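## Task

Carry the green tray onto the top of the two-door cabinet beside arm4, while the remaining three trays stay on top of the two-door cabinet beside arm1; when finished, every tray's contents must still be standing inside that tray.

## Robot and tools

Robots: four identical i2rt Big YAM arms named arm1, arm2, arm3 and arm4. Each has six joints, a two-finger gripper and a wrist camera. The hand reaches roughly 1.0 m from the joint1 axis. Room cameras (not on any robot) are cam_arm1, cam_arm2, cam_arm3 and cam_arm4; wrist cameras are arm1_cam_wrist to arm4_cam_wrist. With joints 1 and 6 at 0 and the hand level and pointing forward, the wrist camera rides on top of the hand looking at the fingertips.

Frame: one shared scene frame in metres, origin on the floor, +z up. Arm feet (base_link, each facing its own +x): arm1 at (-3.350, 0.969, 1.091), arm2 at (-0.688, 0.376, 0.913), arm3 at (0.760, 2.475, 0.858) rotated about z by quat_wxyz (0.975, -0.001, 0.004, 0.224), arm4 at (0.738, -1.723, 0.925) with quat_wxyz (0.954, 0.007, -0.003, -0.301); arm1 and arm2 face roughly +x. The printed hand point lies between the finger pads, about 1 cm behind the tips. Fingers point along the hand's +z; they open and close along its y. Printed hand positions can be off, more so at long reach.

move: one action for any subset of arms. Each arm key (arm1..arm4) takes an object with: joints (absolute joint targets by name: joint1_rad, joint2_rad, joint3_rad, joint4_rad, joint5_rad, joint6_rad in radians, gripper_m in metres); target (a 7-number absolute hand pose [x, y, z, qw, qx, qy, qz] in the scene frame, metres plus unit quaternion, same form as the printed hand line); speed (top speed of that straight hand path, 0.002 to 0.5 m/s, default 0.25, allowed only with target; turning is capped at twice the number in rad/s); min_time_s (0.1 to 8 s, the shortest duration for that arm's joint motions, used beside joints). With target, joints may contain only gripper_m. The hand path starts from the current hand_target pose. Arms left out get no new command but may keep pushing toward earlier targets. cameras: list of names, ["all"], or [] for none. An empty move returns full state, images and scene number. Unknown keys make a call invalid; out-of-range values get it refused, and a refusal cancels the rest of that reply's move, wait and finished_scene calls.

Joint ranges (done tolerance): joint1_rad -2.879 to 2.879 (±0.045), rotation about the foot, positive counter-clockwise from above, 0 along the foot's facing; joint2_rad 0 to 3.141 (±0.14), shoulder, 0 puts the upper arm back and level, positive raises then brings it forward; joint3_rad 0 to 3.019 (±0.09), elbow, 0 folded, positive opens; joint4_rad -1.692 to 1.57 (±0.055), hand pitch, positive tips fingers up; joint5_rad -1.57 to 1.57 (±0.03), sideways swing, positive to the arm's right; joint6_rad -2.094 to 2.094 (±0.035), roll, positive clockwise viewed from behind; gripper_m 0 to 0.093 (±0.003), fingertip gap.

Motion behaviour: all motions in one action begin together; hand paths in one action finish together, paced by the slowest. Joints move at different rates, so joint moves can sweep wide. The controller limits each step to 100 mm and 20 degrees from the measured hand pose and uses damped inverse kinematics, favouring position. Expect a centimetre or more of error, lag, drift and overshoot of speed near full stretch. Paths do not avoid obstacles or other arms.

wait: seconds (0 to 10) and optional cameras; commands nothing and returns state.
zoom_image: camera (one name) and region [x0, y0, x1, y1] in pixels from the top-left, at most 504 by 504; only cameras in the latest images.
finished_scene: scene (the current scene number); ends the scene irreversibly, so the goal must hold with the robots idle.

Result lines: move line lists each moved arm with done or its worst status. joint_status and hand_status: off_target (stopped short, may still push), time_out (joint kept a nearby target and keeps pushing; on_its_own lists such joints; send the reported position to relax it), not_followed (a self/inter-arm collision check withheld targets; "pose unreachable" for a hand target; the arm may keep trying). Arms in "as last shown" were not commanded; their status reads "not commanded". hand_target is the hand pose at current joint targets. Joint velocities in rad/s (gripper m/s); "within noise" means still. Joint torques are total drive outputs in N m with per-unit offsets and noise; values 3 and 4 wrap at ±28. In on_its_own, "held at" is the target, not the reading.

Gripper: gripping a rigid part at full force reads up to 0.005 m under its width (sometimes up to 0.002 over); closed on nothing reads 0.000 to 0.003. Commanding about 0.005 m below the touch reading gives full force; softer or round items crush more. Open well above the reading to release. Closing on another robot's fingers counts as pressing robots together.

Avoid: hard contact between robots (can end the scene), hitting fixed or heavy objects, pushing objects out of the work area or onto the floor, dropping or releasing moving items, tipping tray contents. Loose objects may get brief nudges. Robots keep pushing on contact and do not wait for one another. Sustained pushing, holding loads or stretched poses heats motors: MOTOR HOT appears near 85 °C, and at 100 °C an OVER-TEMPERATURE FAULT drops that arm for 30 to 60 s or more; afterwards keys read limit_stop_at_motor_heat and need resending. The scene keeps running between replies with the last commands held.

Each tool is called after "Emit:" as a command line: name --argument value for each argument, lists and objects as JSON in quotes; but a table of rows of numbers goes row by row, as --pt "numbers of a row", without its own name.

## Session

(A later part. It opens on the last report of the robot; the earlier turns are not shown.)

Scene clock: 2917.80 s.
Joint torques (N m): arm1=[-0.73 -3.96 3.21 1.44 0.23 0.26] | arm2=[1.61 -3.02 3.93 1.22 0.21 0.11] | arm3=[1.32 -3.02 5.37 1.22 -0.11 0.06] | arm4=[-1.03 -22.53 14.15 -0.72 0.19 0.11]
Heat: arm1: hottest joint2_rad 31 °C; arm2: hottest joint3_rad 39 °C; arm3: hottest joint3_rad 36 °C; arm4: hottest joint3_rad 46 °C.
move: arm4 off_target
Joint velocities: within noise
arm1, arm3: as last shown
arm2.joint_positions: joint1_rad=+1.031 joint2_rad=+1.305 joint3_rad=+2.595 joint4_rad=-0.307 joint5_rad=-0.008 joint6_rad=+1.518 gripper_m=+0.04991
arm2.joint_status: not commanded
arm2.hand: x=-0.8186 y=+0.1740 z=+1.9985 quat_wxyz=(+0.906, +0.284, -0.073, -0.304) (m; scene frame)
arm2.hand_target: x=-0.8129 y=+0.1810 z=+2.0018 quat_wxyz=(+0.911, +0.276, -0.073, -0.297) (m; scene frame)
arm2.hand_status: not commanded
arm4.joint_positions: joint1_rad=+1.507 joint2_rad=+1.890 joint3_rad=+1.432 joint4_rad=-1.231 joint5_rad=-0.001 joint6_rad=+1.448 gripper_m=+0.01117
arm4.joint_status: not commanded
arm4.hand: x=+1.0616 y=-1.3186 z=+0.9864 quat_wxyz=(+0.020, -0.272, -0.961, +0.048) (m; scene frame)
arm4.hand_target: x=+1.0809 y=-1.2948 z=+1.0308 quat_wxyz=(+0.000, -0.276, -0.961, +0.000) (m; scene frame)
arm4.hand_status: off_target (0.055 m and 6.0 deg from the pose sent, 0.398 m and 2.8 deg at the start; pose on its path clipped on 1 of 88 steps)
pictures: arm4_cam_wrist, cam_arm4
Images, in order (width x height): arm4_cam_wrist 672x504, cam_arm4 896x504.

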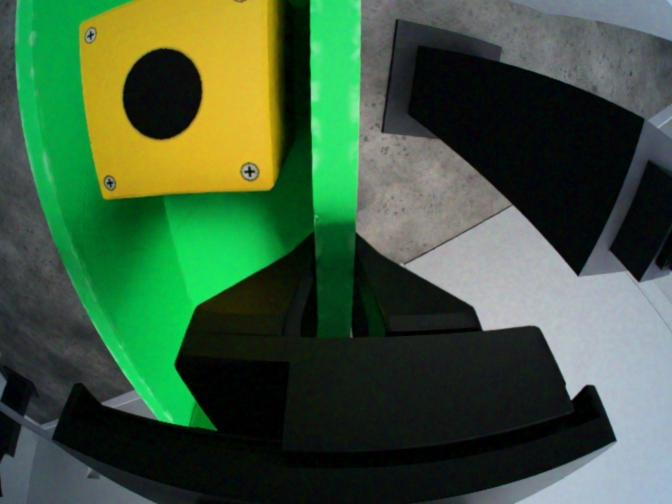

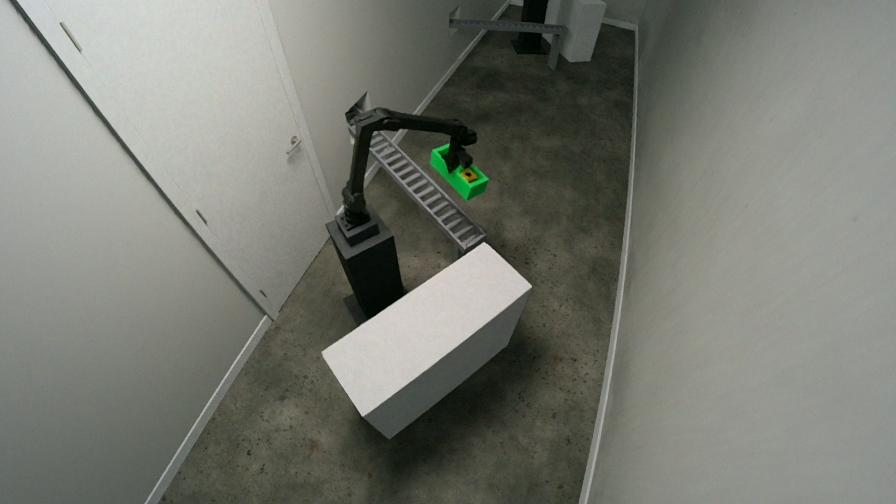

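Emit:
move --arm4 '{"joints": {"joint1_rad": 0.323, "joint6_rad": 1.8}, "min_time_s": 4.5}' --cameras '["arm4_cam_wrist", "cam_arm4"]'

Emit:
zoom_image --camera "cam_arm4" --region '[300, 200, 560, 440]'

Scene clock: 2970.47 s.
Joint torques (N m): arm1=[-0.32 -4.01 3.19 1.48 0.22 0.26] | arm2=[1.14 -2.55 3.97 1.22 0.17 0.13] | arm3=[1.38 -2.96 5.34 1.24 -0.11 0.06] | arm4=[-0.5 -22.65 14.06 -0.7 0.16 0.18]
Heat: arm1: hottest joint2_rad 31 °C; arm2: hottest joint3_rad 39 °C; arm3: hottest joint3_rad 36 °C; arm4: hottest joint3_rad 68 °C.
move: arm4 done
Joint velocities: within noise
arm1, arm2, arm3: as last shown
arm4.joint_positions: joint1_rad=+0.321 joint2_rad=+1.890 joint3_rad=+1.432 joint4_rad=-1.232 joint5_rad=-0.003 joint6_rad=+1.786 gripper_m=+0.01117
arm4.joint_status: all done
arm4.hand: x=+1.2342 y=-1.8713 z=+0.9816 quat_wxyz=(+0.047, -0.860, -0.507, +0.032) (m; scene frame)
arm4.hand_target: x=+1.2641 y=-1.8798 z=+1.0257 quat_wxyz=(+0.008, -0.864, -0.503, -0.002) (m; scene frame)
arm4.hand_status: not commanded
pictures: arm4_cam_wrist, cam_arm4
Images, in order (width x height): arm4_cam_wrist 672x504, cam_arm4 896x504.

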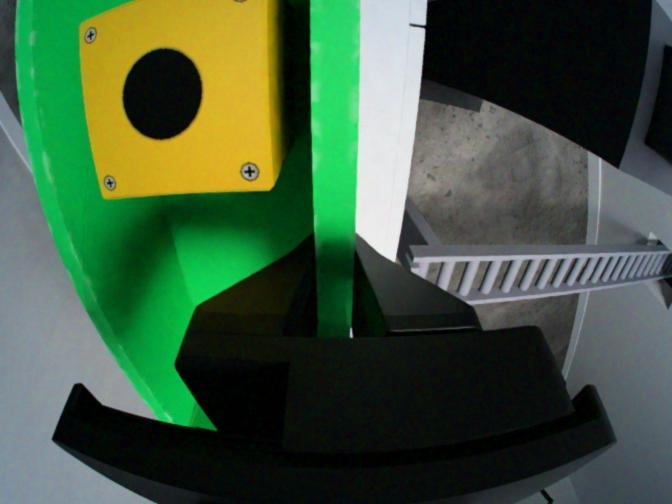

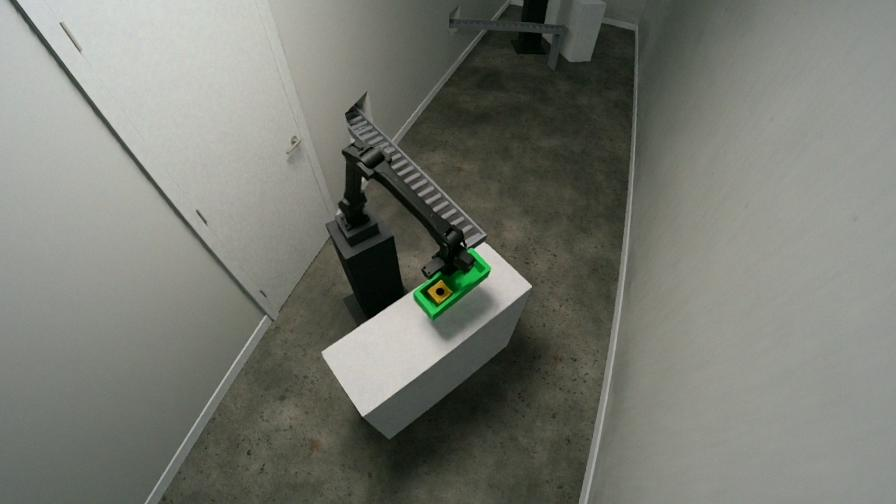

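Scaled by 1.938 from the camera's 896x504 image, which has a finer 1280x720 frame.

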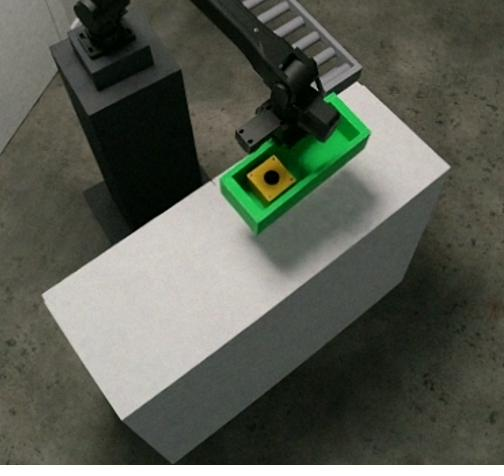

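Emit:
move --arm4 '{"target": [1.264, -1.88, 0.91, 0.0368, 0.8628, 0.5032, 0.0324], "speed": 0.12}' --cameras '["arm4_cam_wrist", "cam_arm4"]'

Emit:
zoom_image --camera "cam_arm4" --region '[390, 220, 530, 350]'

Scene clock: 3007.30 s.
Joint torques (N m): arm1=[-0.38 -4.07 3.12 1.5 0.22 0.26] | arm2=[1.32 -2.32 4.27 1.39 0.13 0.08] | arm3=[1.26 -3.02 5.37 1.25 -0.11 0.07] | arm4=[-0.21 -21.83 8.34 0.62 0.57 0.14]
Heat: arm1: hottest joint2_rad 31 °C; arm2: hottest joint3_rad 38 °C; arm3: hottest joint3_rad 36 °C; arm4: hottest joint3_rad 71 °C.
move: arm4 off_target
Joint velocities: within noise
arm1, arm2, arm3: as last shown
arm4.joint_positions: joint1_rad=+0.321 joint2_rad=+1.962 joint3_rad=+1.276 joint4_rad=-0.851 joint5_rad=+0.006 joint6_rad=+1.791 gripper_m=+0.01117
arm4.joint_status: not commanded
arm4.hand: x=+1.2488 y=-1.8758 z=+0.8934 quat_wxyz=(-0.012, -0.862, -0.506, -0.017) (m; scene frame)
arm4.hand_target: x=+1.2635 y=-1.8798 z=+0.9103 quat_wxyz=(-0.036, -0.863, -0.503, -0.032) (m; scene frame)
arm4.hand_status: off_target (0.023 m and 3.4 deg from the pose sent, 0.078 m and 12.2 deg at the start)
pictures: arm4_cam_wrist, cam_arm4
Images, in order (width x height): arm4_cam_wrist 672x504, cam_arm4 896x504.

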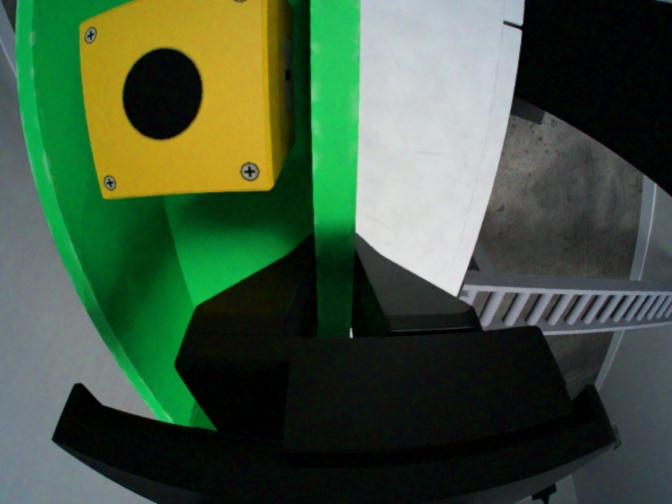

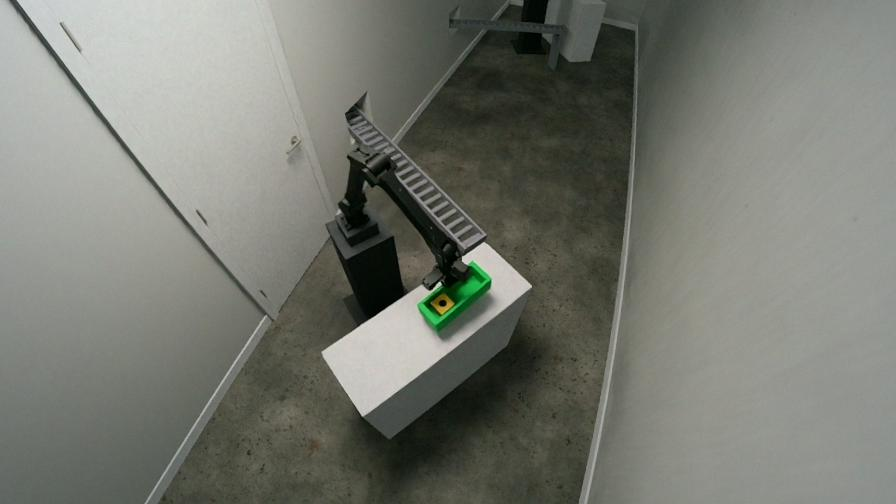

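Scaled by 3.600 from the camera's 896x504 image, which has a finer 1280x720 frame.

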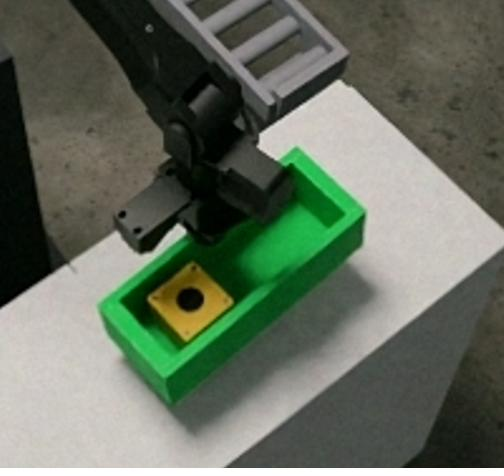

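Emit:
move --arm4 '{"target": [1.262, -1.88, 0.865, 0.0237, 0.8634, 0.5036, 0.0208], "speed": 0.08}' --cameras '["arm4_cam_wrist", "cam_arm4"]'

Emit:
zoom_image --camera "cam_arm4" --region '[390, 220, 530, 350]'

Scene clock: 3021.30 s.
Joint torques (N m): arm1=[-0.38 -4.07 3.14 1.46 0.21 0.25] | arm2=[1.73 -3.31 4.36 1.21 0.2 0.18] | arm3=[1.32 -3.08 5.35 1.24 -0.12 0.06] | arm4=[-0.62 -22.18 7.58 0.51 0.51 0.1]
Heat: arm1: hottest joint2_rad 31 °C; arm2: hottest joint3_rad 38 °C; arm3: hottest joint3_rad 35 °C; arm4: hottest joint3_rad 62 °C.
move: arm4 off_target
Joint velocities: within noise
arm1, arm2, arm3: as last shown
arm4.joint_positions: joint1_rad=+0.321 joint2_rad=+2.049 joint3_rad=+1.276 joint4_rad=-0.797 joint5_rad=+0.006 joint6_rad=+1.791 gripper_m=+0.01117
arm4.joint_status: not commanded
arm4.hand: x=+1.2465 y=-1.8746 z=+0.8490 quat_wxyz=(+0.000, -0.863, -0.506, -0.005) (m; scene frame)
arm4.hand_target: x=+1.2616 y=-1.8798 z=+0.8653 quat_wxyz=(-0.023, -0.863, -0.503, -0.021) (m; scene frame)
arm4.hand_status: off_target (0.023 m and 3.3 deg from the pose sent, 0.032 m and 1.5 deg at the start)
pictures: arm4_cam_wrist, cam_arm4
Images, in order (width x height): arm4_cam_wrist 672x504, cam_arm4 896x504.

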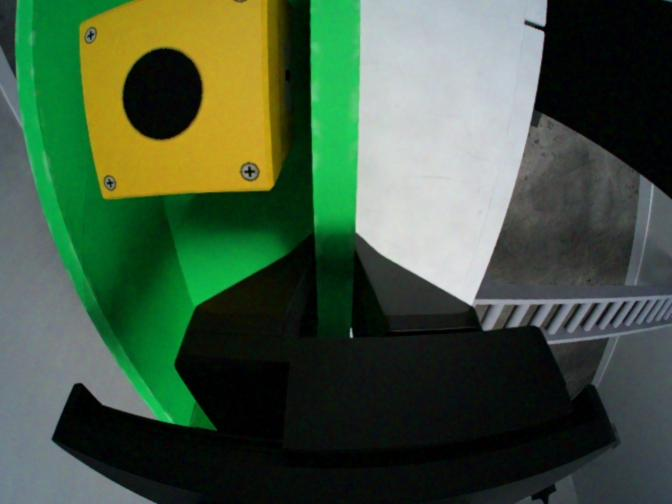

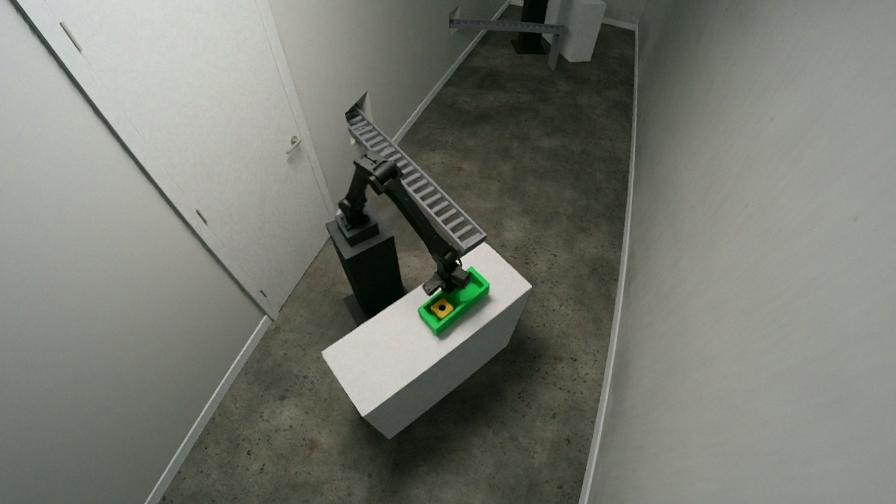

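Scaled by 3.600 from the camera's 896x504 image, which has a finer 1280x720 frame.

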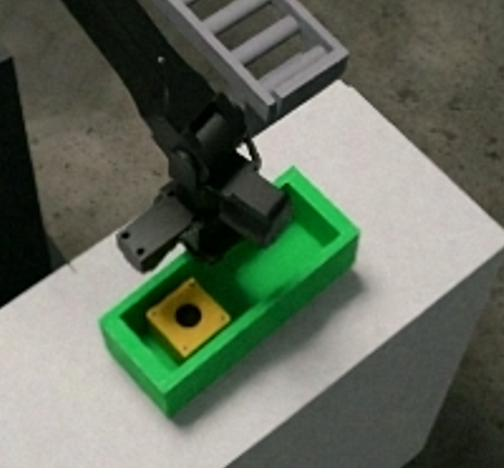

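Emit:
move --arm4 '{"target": [1.262, -1.88, 0.825, 0.0237, 0.8634, 0.5036, 0.0208], "speed": 0.07}' --cameras '["arm4_cam_wrist", "cam_arm4"]'

Emit:
zoom_image --camera "cam_arm4" --region '[390, 220, 530, 350]'

Scene clock: 3048.57 s.
Joint torques (N m): arm1=[-0.62 -4.13 3.19 1.43 0.2 0.25] | arm2=[1.14 -2.14 4.22 1.37 0.16 0.12] | arm3=[1.44 -3.02 5.37 1.26 -0.12 0.06] | arm4=[-0.91 -18.78 6.8 1.09 0.04 0.06]
Heat: arm1: hottest joint2_rad 31 °C; arm2: hottest joint3_rad 38 °C; arm3: hottest joint3_rad 35 °C; arm4: hottest joint3_rad 54 °C.
move: arm4 off_target
Joint velocities: within noise
arm1, arm2, arm3: as last shown
arm4.joint_positions: joint1_rad=+0.321 joint2_rad=+2.077 joint3_rad=+1.276 joint4_rad=-0.728 joint5_rad=+0.020 joint6_rad=+1.794 gripper_m=+0.01116
arm4.joint_status: not commanded
arm4.hand: x=+1.2565 y=-1.8798 z=+0.8349 quat_wxyz=(-0.019, -0.863, -0.504, -0.014) (m; scene frame)
arm4.hand_target: x=+1.2616 y=-1.8799 z=+0.8251 quat_wxyz=(-0.024, -0.863, -0.504, -0.021) (m; scene frame)
arm4.hand_status: off_target (0.011 m and 0.9 deg from the pose sent, 0.029 m and 3.3 deg at the start)
pictures: arm4_cam_wrist, cam_arm4
Images, in order (width x height): arm4_cam_wrist 672x504, cam_arm4 896x504.

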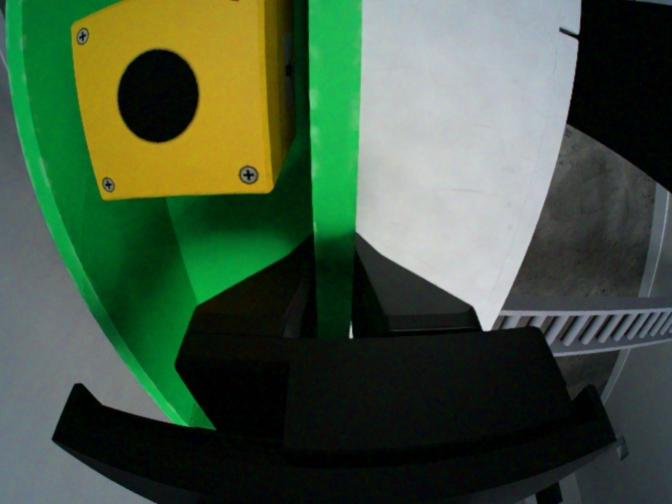

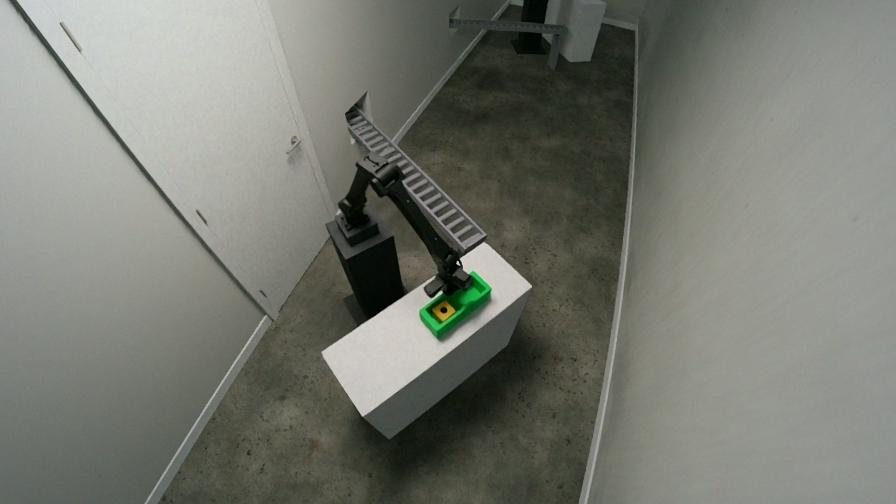

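Scaled by 3.600 from the camera's 896x504 image, which has a finer 1280x720 frame.

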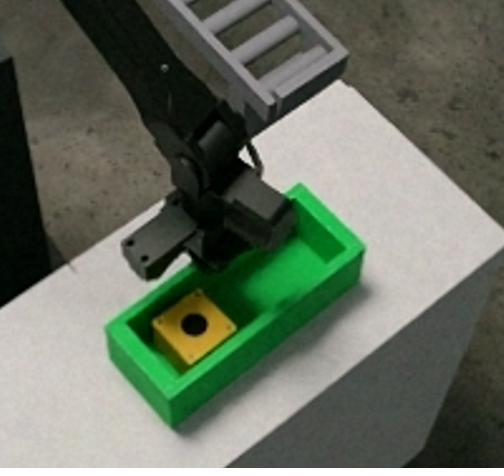

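Emit:
move --arm4 '{"target": [1.259, -1.88, 0.817, 0.006, 0.8637, 0.5038, 0.005], "speed": 0.06}' --cameras '["cam_arm4"]'

Emit:
zoom_image --camera "cam_arm4" --region '[410, 250, 510, 350]'

Scene clock: 3059.77 s.
Joint torques (N m): arm1=[-0.38 -4.31 3.18 1.5 0.22 0.26] | arm2=[1.08 -3.49 4.38 1.02 0.18 0.07] | arm3=[1.32 -3.02 5.38 1.22 -0.12 0.06] | arm4=[-1.03 -16.56 8.55 -0.4 0 0.05]
Heat: arm1: hottest joint2_rad 31 °C; arm2: hottest joint3_rad 38 °C; arm3: hottest joint3_rad 35 °C; arm4: hottest joint3_rad 52 °C.
move: arm4 off_target
Joint velocities: within noise
arm1, arm2, arm3: as last shown
arm4.joint_positions: joint1_rad=+0.321 joint2_rad=+2.080 joint3_rad=+1.280 joint4_rad=-0.735 joint5_rad=+0.020 joint6_rad=+1.794 gripper_m=+0.01116
arm4.joint_status: not commanded
arm4.hand: x=+1.2561 y=-1.8797 z=+0.8344 quat_wxyz=(-0.017, -0.863, -0.504, -0.012) (m; scene frame)
arm4.hand_target: x=+1.2582 y=-1.8798 z=+0.8172 quat_wxyz=(-0.006, -0.864, -0.504, -0.005) (m; scene frame)
arm4.hand_status: off_target (0.018 m and 1.5 deg from the pose sent, 0.018 m and 1.9 deg at the start)
pictures: cam_arm4
Images, in order (width x height): cam_arm4 896x504.

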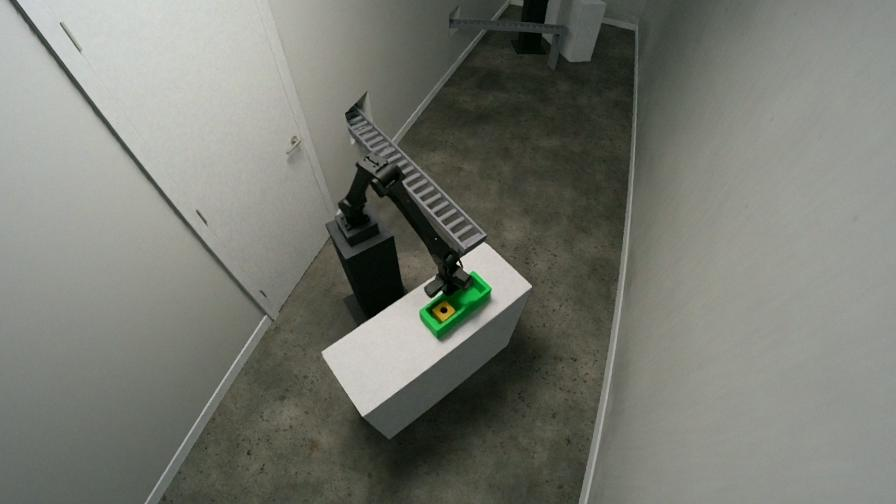

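Scaled by 5.040 from the camera's 896x504 image, which has a finer 1280x720 frame.

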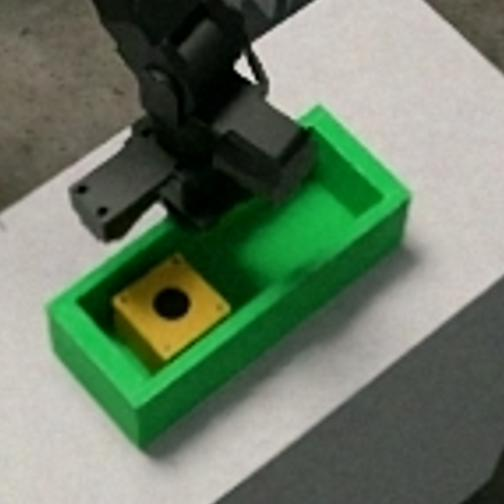

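Emit:
move --arm4 '{"target": [1.259, -1.88, 0.84, 0.006, 0.8637, 0.5038, 0.005], "speed": 0.05, "joints": {"gripper_m": 0.05}}' --cameras '[]'

Emit:
move --arm4 '{"target": [1.255, -1.88, 1.02, 0.006, 0.8637, 0.5038, 0.005], "speed": 0.2}' --cameras '["arm4_cam_wrist", "cam_arm4", "cam_arm1"]'

Emit:
zoom_image --camera "cam_arm4" --region '[390, 220, 530, 350]'

Emit:
zoom_image --camera "cam_arm1" --region '[440, 160, 680, 300]'

Scene clock: 3072.73 s.
Joint torques (N m): arm1=[-0.5 -4.19 3.18 1.47 0.23 0.26] | arm2=[1.08 -2.84 4.15 1.24 0.16 0.14] | arm3=[1.32 -3.02 5.35 1.25 -0.12 0.06] | arm4=[-0.67 -20.95 8.83 -0.55 0.02 0.07]
Heat: arm1: hottest joint2_rad 31 °C; arm2: hottest joint3_rad 38 °C; arm3: hottest joint3_rad 35 °C; arm4: hottest joint3_rad 53 °C.
move: arm4 off_target
Joint velocities: within noise
arm1, arm2, arm3: as last shown
arm4.joint_positions: joint1_rad=+0.320 joint2_rad=+2.093 joint3_rad=+1.281 joint4_rad=-0.776 joint5_rad=+0.018 joint6_rad=+1.794 gripper_m=+0.04996
arm4.joint_status: all done
arm4.hand: x=+1.2439 y=-1.8759 z=+0.8279 quat_wxyz=(+0.003, -0.863, -0.504, +0.005) (m; scene frame)
arm4.hand_target: x=+1.2587 y=-1.8799 z=+0.8404 quat_wxyz=(-0.006, -0.864, -0.504, -0.005) (m; scene frame)
arm4.hand_status: off_target (0.020 m and 1.6 deg from the pose sent, 0.006 m and 1.5 deg at the start)
pictures: none
No camera images: "cameras" was empty.

Scene clock: 3074.43 s.
Joint torques (N m): arm1=[-0.5 -4.13 3.19 1.4 0.22 0.25] | arm2=[2.02 -3.49 4.05 1.42 0.11 0.09] | arm3=[1.32 -3.02 5.35 1.22 -0.11 0.06] | arm4=[-0.67 -18.67 12.05 -0.64 0.04 0.08]
Heat: arm1: hottest joint2_rad 31 °C; arm2: hottest joint3_rad 38 °C; arm3: hottest joint3_rad 35 °C; arm4: hottest joint3_rad 54 °C.
move: arm4 off_target
Joint velocities: within noise
arm1.joint_positions: joint1_rad=+1.695 joint2_rad=+1.305 joint3_rad=+2.598 joint4_rad=-0.306 joint5_rad=-0.001 joint6_rad=-1.514 gripper_m=+0.04992
arm1.joint_status: not commanded
arm1.hand: x=-3.3269 y=+0.7374 z=+2.1787 quat_wxyz=(+0.060, -0.006, +0.289, -0.955) (m; scene frame)
arm1.hand_target: x=-3.3280 y=+0.7449 z=+2.1812 quat_wxyz=(+0.061, -0.005, +0.282, -0.957) (m; scene frame)
arm1.hand_status: not commanded
arm2: as last shown
arm3.joint_positions: joint1_rad=-0.464 joint2_rad=+1.294 joint3_rad=+2.574 joint4_rad=-0.314 joint5_rad=+0.120 joint6_rad=+0.657 gripper_m=+0.09396
arm3.joint_status: not commanded
arm3.hand: x=+1.0024 y=+2.4546 z=+1.9389 quat_wxyz=(-0.909, -0.151, -0.266, -0.284) (m; scene frame)
arm3.hand_target: x=+0.9901 y=+2.4548 z=+1.9461 quat_wxyz=(-0.913, -0.146, -0.250, -0.286) (m; scene frame)
arm3.hand_status: not commanded
arm4.joint_positions: joint1_rad=+0.320 joint2_rad=+1.822 joint3_rad=+1.399 joint4_rad=-1.173 joint5_rad=+0.018 joint6_rad=+1.794 gripper_m=+0.04997
arm4.joint_status: not commanded
arm4.hand: x=+1.2381 y=-1.8768 z=+1.0038 quat_wxyz=(+0.006, -0.863, -0.504, +0.008) (m; scene frame)
arm4.hand_target: x=+1.2542 y=-1.8798 z=+1.0201 quat_wxyz=(-0.006, -0.864, -0.504, -0.005) (m; scene frame)
arm4.hand_status: off_target (0.024 m and 2.0 deg from the pose sent, 0.193 m and 1.6 deg at the start)
pictures: arm4_cam_wrist, cam_arm1, cam_arm4
Images, in order (width x height): arm4_cam_wrist 672x504, cam_arm1 896x504, cam_arm4 896x504.

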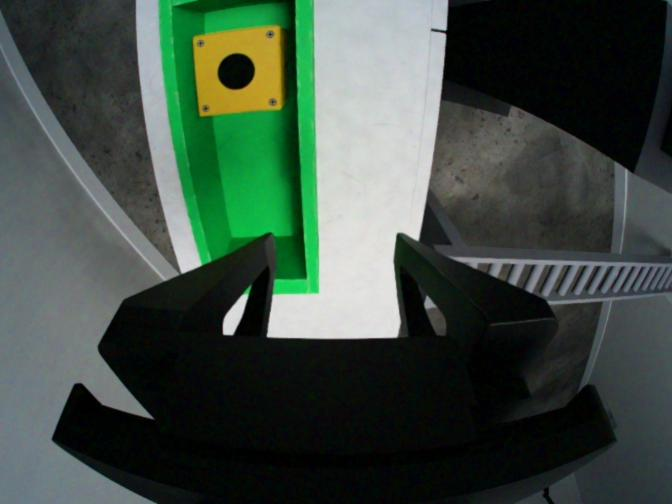

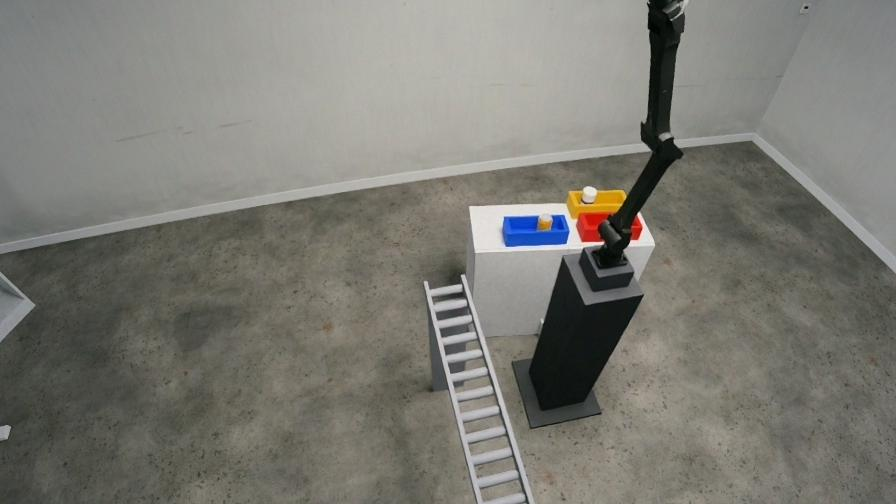

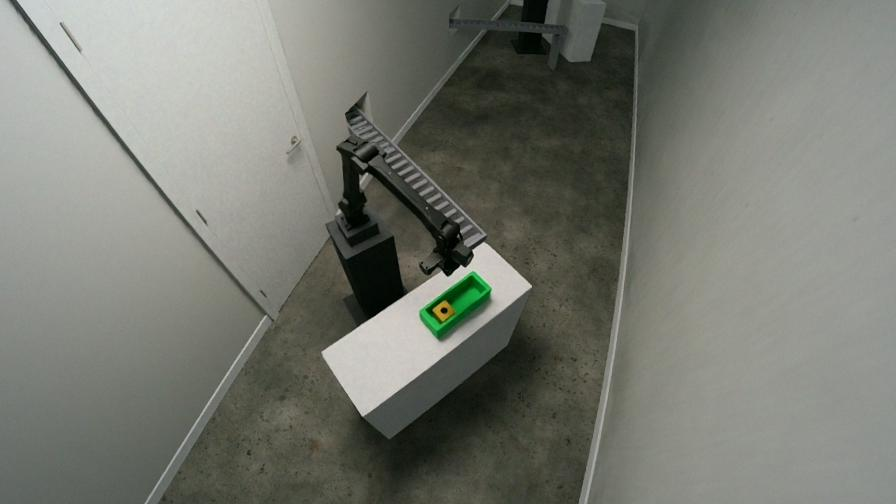

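Scaled by 3.600 from the camera's 896x504 image, which has a finer 1280x720 frame.

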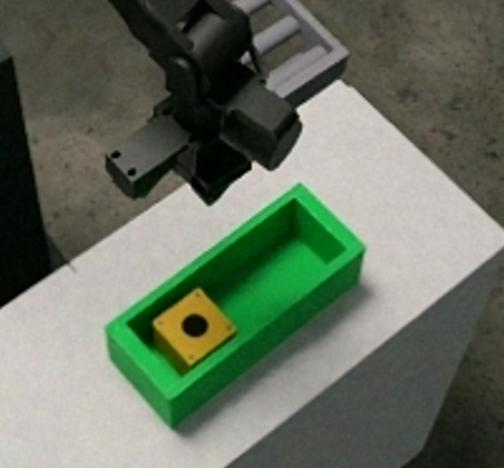

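Scaled by 2.100 from the camera's 896x504 image, which has a finer 1280x720 frame.

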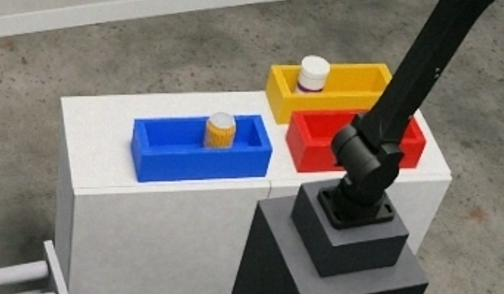

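Emit:
zoom_image --camera "cam_arm1" --region '[560, 175, 660, 255]'

Emit:
move --arm4 '{"joints": {"joint2_rad": 1.3, "joint3_rad": 2.6, "joint4_rad": -0.3}, "min_time_s": 2.5}' --arm1 '{"joints": {"joint1_rad": 1.3}, "min_time_s": 1.0}' --cameras '["cam_arm1", "cam_arm4", "arm1_cam_wrist", "arm4_cam_wrist", "cam_arm2"]'

Emit:
zoom_image --camera "cam_arm1" --region '[480, 160, 680, 270]'

Emit:
zoom_image --camera "cam_arm4" --region '[390, 230, 530, 350]'

Scaled by 5.040 from the camera's 896x504 image, which has a finer 1280x720 frame.

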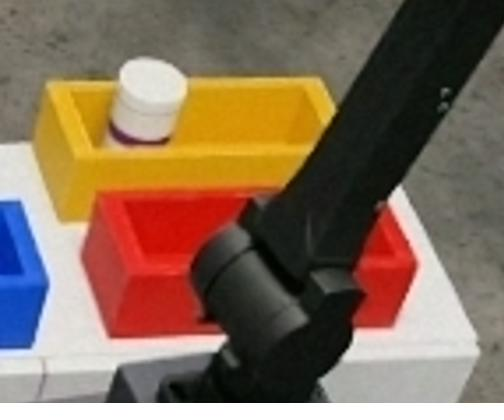

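Scene clock: 3105.10 s.
Joint torques (N m): arm1=[-1.03 -3.78 3.15 1.47 0.24 0.26] | arm2=[2.43 -2.61 4.04 1.11 0.1 0.17] | arm3=[1.32 -2.96 5.35 1.24 -0.11 0.06] | arm4=[-0.73 -3.9 3.23 0.8 -0.16 0.02]
Heat: arm1: hottest joint2_rad 30 °C; arm2: hottest joint3_rad 38 °C; arm3: hottest joint3_rad 35 °C; arm4: hottest joint3_rad 59 °C.
move: arm1 done; arm4 done
Joint velocities: within noise
arm1.joint_positions: joint1_rad=+1.310 joint2_rad=+1.305 joint3_rad=+2.598 joint4_rad=-0.306 joint5_rad=-0.002 joint6_rad=-1.514 gripper_m=+0.04992
arm1.joint_status: all done
arm1.hand: x=-3.4141 y=+0.7481 z=+2.1792 quat_wxyz=(-0.123, +0.049, +0.284, -0.950) (m; scene frame)
arm1.hand_target: x=-3.4137 y=+0.7560 z=+2.1817 quat_wxyz=(-0.126, +0.049, +0.277, -0.951) (m; scene frame)
arm1.hand_status: not commanded
arm2.joint_positions: joint1_rad=+1.031 joint2_rad=+1.305 joint3_rad=+2.595 joint4_rad=-0.307 joint5_rad=-0.008 joint6_rad=+1.518 gripper_m=+0.04991
arm2.joint_status: not commanded
arm2.hand: x=-0.8186 y=+0.1740 z=+1.9985 quat_wxyz=(+0.906, +0.284, -0.073, -0.304) (m; scene frame)
arm2.hand_target: x=-0.8129 y=+0.1810 z=+2.0018 quat_wxyz=(+0.911, +0.276, -0.073, -0.297) (m; scene frame)
arm2.hand_status: not commanded
arm3: as last shown
arm4.joint_positions: joint1_rad=+0.320 joint2_rad=+1.306 joint3_rad=+2.603 joint4_rad=-0.307 joint5_rad=+0.018 joint6_rad=+1.794 gripper_m=+0.04998
arm4.joint_status: all done
arm4.hand: x=+0.9446 y=-1.8040 z=+2.0151 quat_wxyz=(-0.701, -0.253, -0.130, -0.655) (m; scene frame)
arm4.hand_target: x=+0.9398 y=-1.8014 z=+2.0166 quat_wxyz=(-0.699, -0.248, -0.128, -0.658) (m; scene frame)
arm4.hand_status: not commanded
pictures: arm1_cam_wrist, arm4_cam_wrist, cam_arm1, cam_arm2, cam_arm4
Images, in order (width x height): arm1_cam_wrist 672x504, arm4_cam_wrist 672x504, cam_arm1 896x504, cam_arm2 896x504, cam_arm4 896x504.

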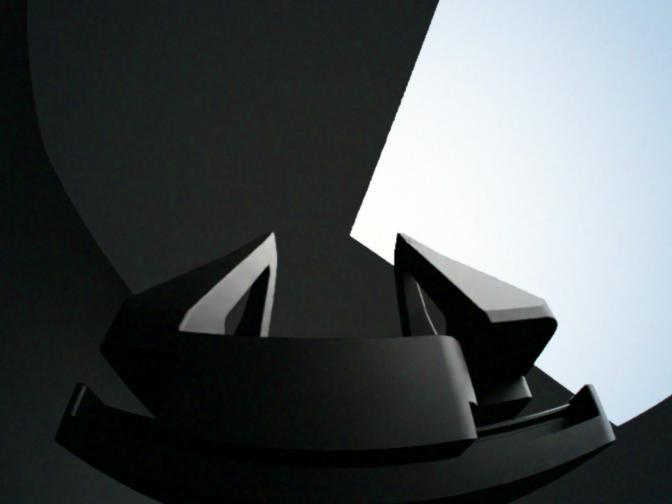

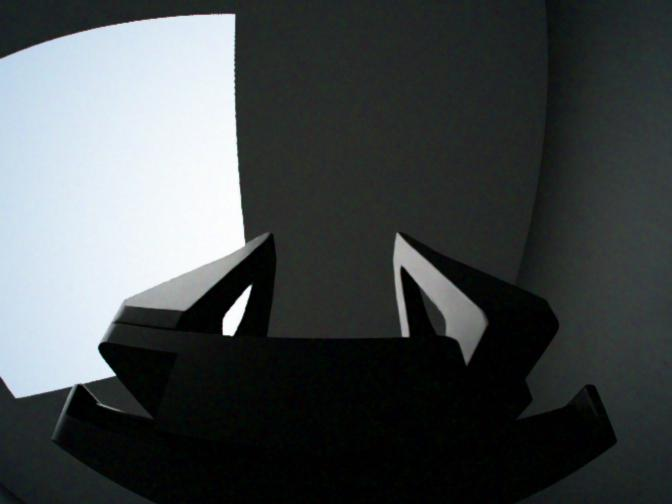

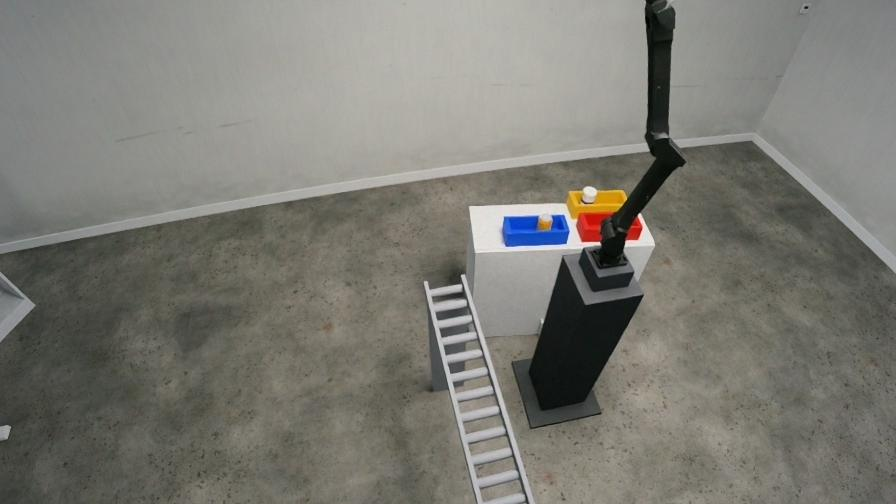

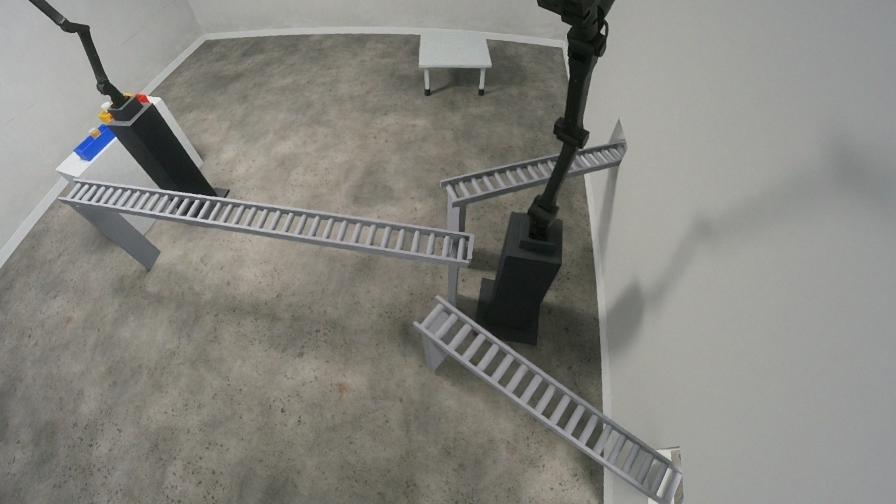

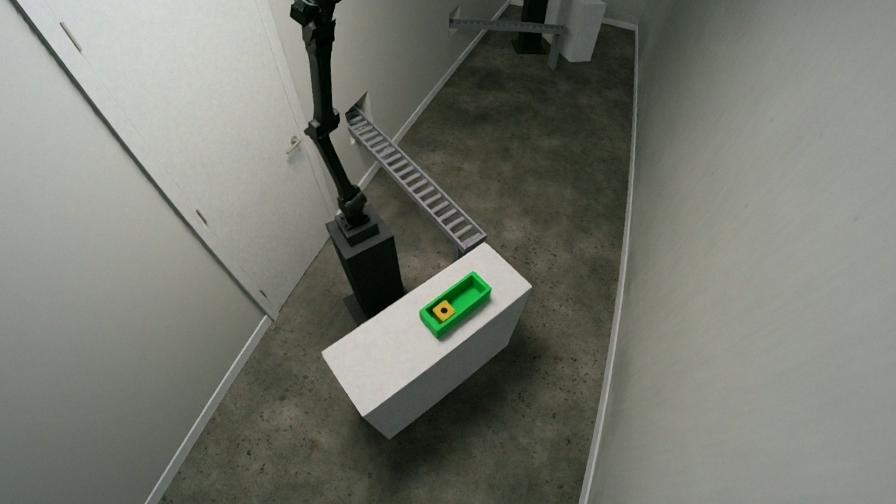

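Scaled by 2.520 from the camera's 896x504 image, which has a finer 1280x720 frame.

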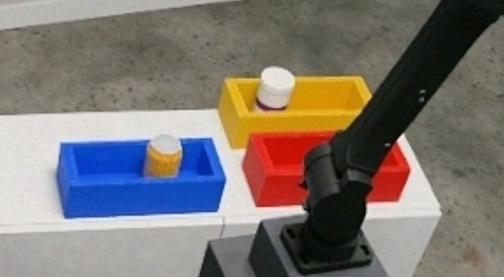

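Scaled by 3.600 from the camera's 896x504 image, which has a finer 1280x720 frame.

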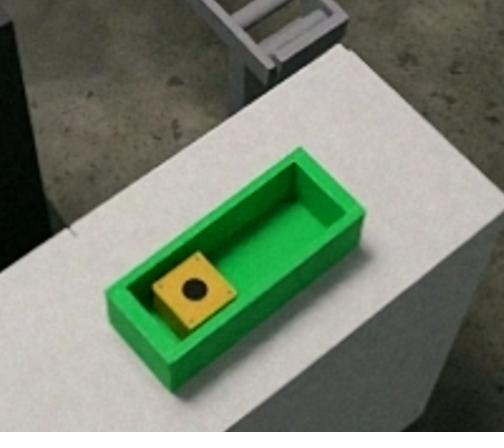

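Emit:
move --arm1 '{"joints": {"joint1_rad": 0.0, "joint2_rad": 1.2, "joint3_rad": 1.3, "joint4_rad": -0.9, "joint5_rad": 0.0, "joint6_rad": 0.0, "gripper_m": 0.09}, "min_time_s": 2.0}' --cameras '["arm1_cam_wrist", "cam_arm1", "cam_arm4"]'

Emit:
zoom_image --camera "arm1_cam_wrist" --region '[150, 100, 570, 340]'

Emit:
zoom_image --camera "cam_arm1" --region '[480, 160, 680, 270]'

Scene clock: 3130.00 s.
Joint torques (N m): arm1=[0.09 -11.4 10.76 1.4 0.23 0.32] | arm2=[2.08 -1.9 4.01 1.31 0.13 0.16] | arm3=[1.44 -3.02 5.35 1.25 -0.12 0.06] | arm4=[-0.79 -3.78 3.25 0.7 -0.15 0.03]
Heat: arm1: hottest joint2_rad 30 °C; arm2: hottest joint3_rad 37 °C; arm3: hottest joint3_rad 35 °C; arm4: hottest joint3_rad 51 °C.
move: arm1 done
Joint velocities: within noise
arm1.joint_positions: joint1_rad=-0.001 joint2_rad=+1.204 joint3_rad=+1.299 joint4_rad=-0.888 joint5_rad=+0.000 joint6_rad=-0.017 gripper_m=+0.08989
arm1.joint_status: all done
arm1.hand: x=-3.8502 y=+0.9959 z=+1.4621 quat_wxyz=(-0.014, +0.924, -0.017, -0.382) (m; scene frame)
arm1.hand_target: x=-3.8473 y=+0.9953 z=+1.4626 quat_wxyz=(-0.011, +0.925, -0.025, -0.379) (m; scene frame)
arm1.hand_status: not commanded
arm2, arm3, arm4: as last shown
pictures: arm1_cam_wrist, cam_arm1, cam_arm4
Images, in order (width x height): arm1_cam_wrist 672x504, cam_arm1 896x504, cam_arm4 896x504.

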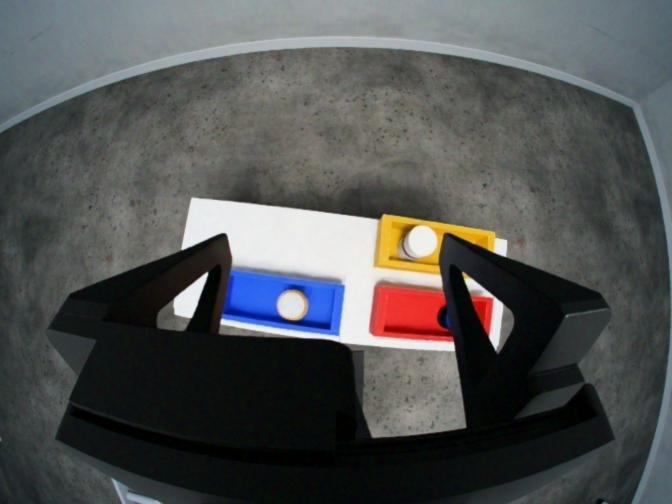

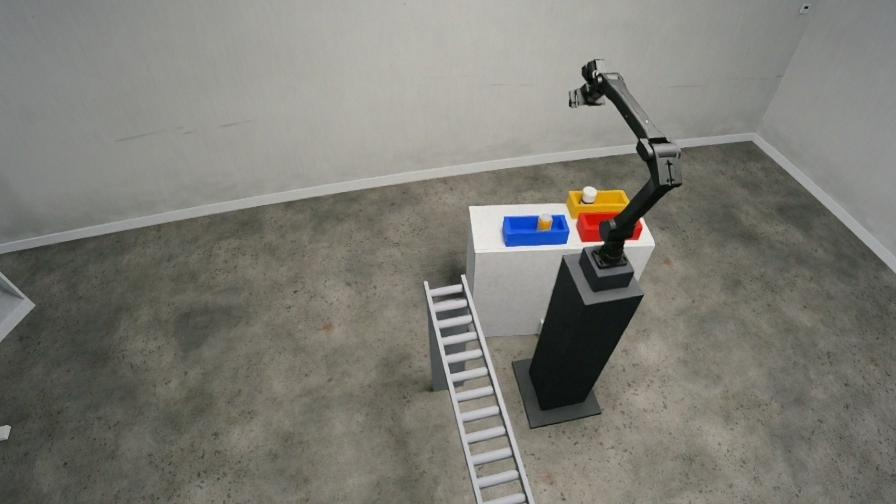

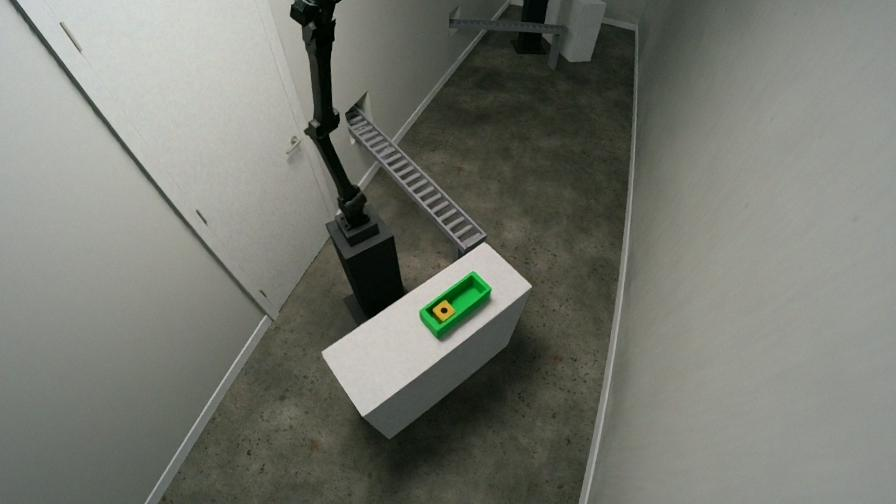

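Scaled by 1.200 from the camera's 672x504 image, which has a finer 960x720 frame.

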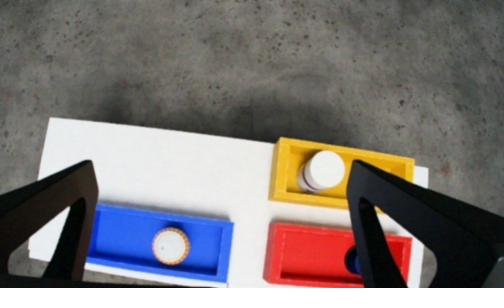

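Scaled by 2.520 from the camera's 896x504 image, which has a finer 1280x720 frame.

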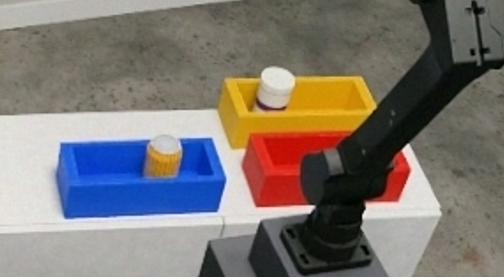

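Emit:
zoom_image --camera "arm1_cam_wrist" --region '[360, 200, 520, 360]'

Emit:
move --arm1 '{"joints": {"joint1_rad": -0.25}, "min_time_s": 1.0}' --cameras '["arm1_cam_wrist", "cam_arm1"]'

Emit:
zoom_image --camera "arm1_cam_wrist" --region '[230, 180, 470, 340]'

Scaled by 3.150 from the camera's 672x504 image, which has a finer 960x720 frame.

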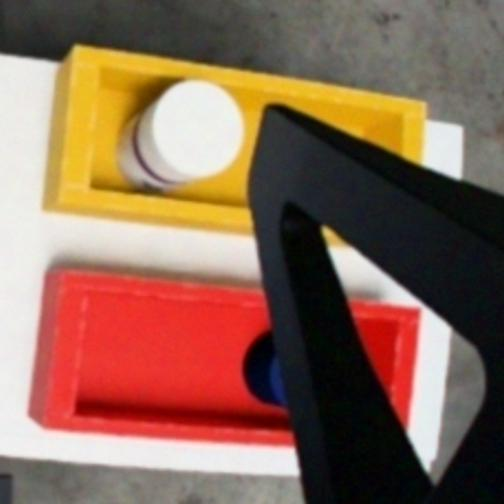

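Scene clock: 3140.43 s.
Joint torques (N m): arm1=[-0.85 -11.28 10.73 1.46 0.21 0.31] | arm2=[0.85 -3.14 4.07 1.03 0.11 0.13] | arm3=[1.44 -3.08 5.38 1.26 -0.11 0.06] | arm4=[-1.03 -4.25 3.11 0.72 -0.15 0.04]
Heat: arm1: hottest joint2_rad 31 °C; arm2: hottest joint3_rad 37 °C; arm3: hottest joint3_rad 35 °C; arm4: hottest joint3_rad 49 °C.
move: arm1 done
Joint velocities: within noise
arm1.joint_positions: joint1_rad=-0.243 joint2_rad=+1.204 joint3_rad=+1.299 joint4_rad=-0.888 joint5_rad=+0.000 joint6_rad=-0.016 gripper_m=+0.08989
arm1.joint_status: all done
arm1.hand: x=-3.8289 y=+1.1158 z=+1.4622 quat_wxyz=(-0.059, +0.915, -0.129, -0.377) (m; scene frame)
arm1.hand_target: x=-3.8250 y=+1.1183 z=+1.4626 quat_wxyz=(-0.057, +0.915, -0.140, -0.374) (m; scene frame)
arm1.hand_status: not commanded
arm2, arm3, arm4: as last shown
pictures: arm1_cam_wrist, cam_arm1
Images, in order (width x height): arm1_cam_wrist 672x504, cam_arm1 896x504.

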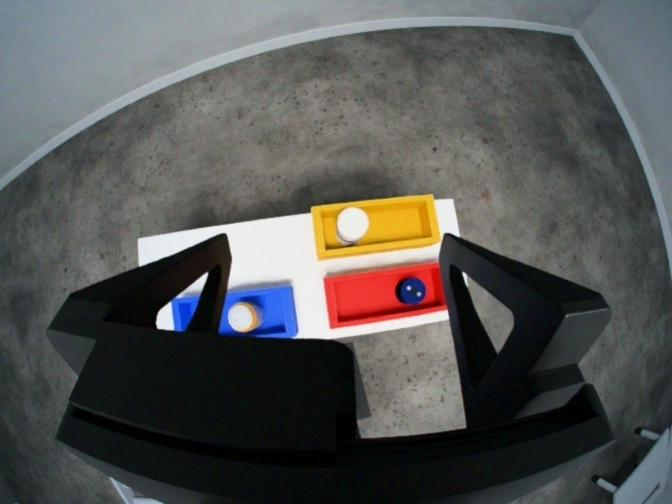

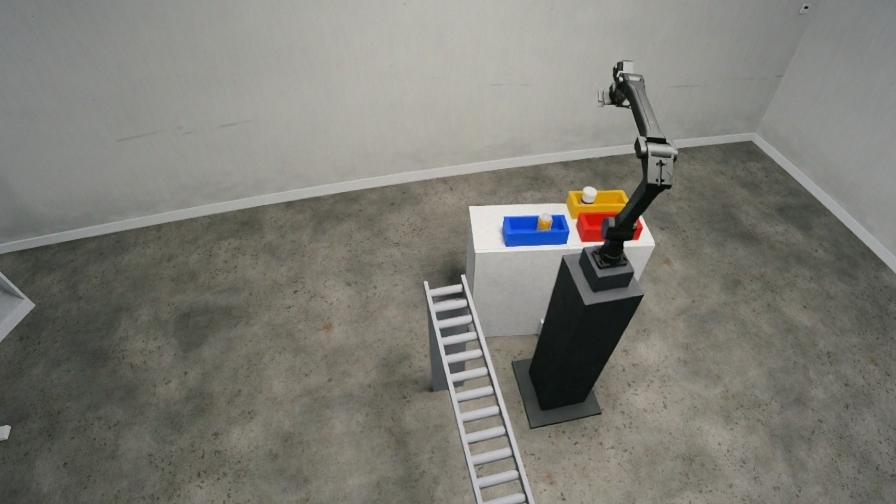

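Scaled by 2.100 from the camera's 672x504 image, which has a finer 960x720 frame.

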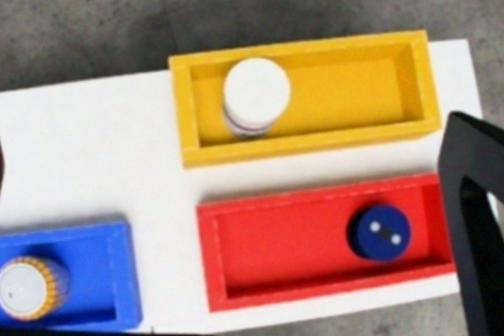

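Emit:
finished_scene --scene 1

The scene is finished: the task was done.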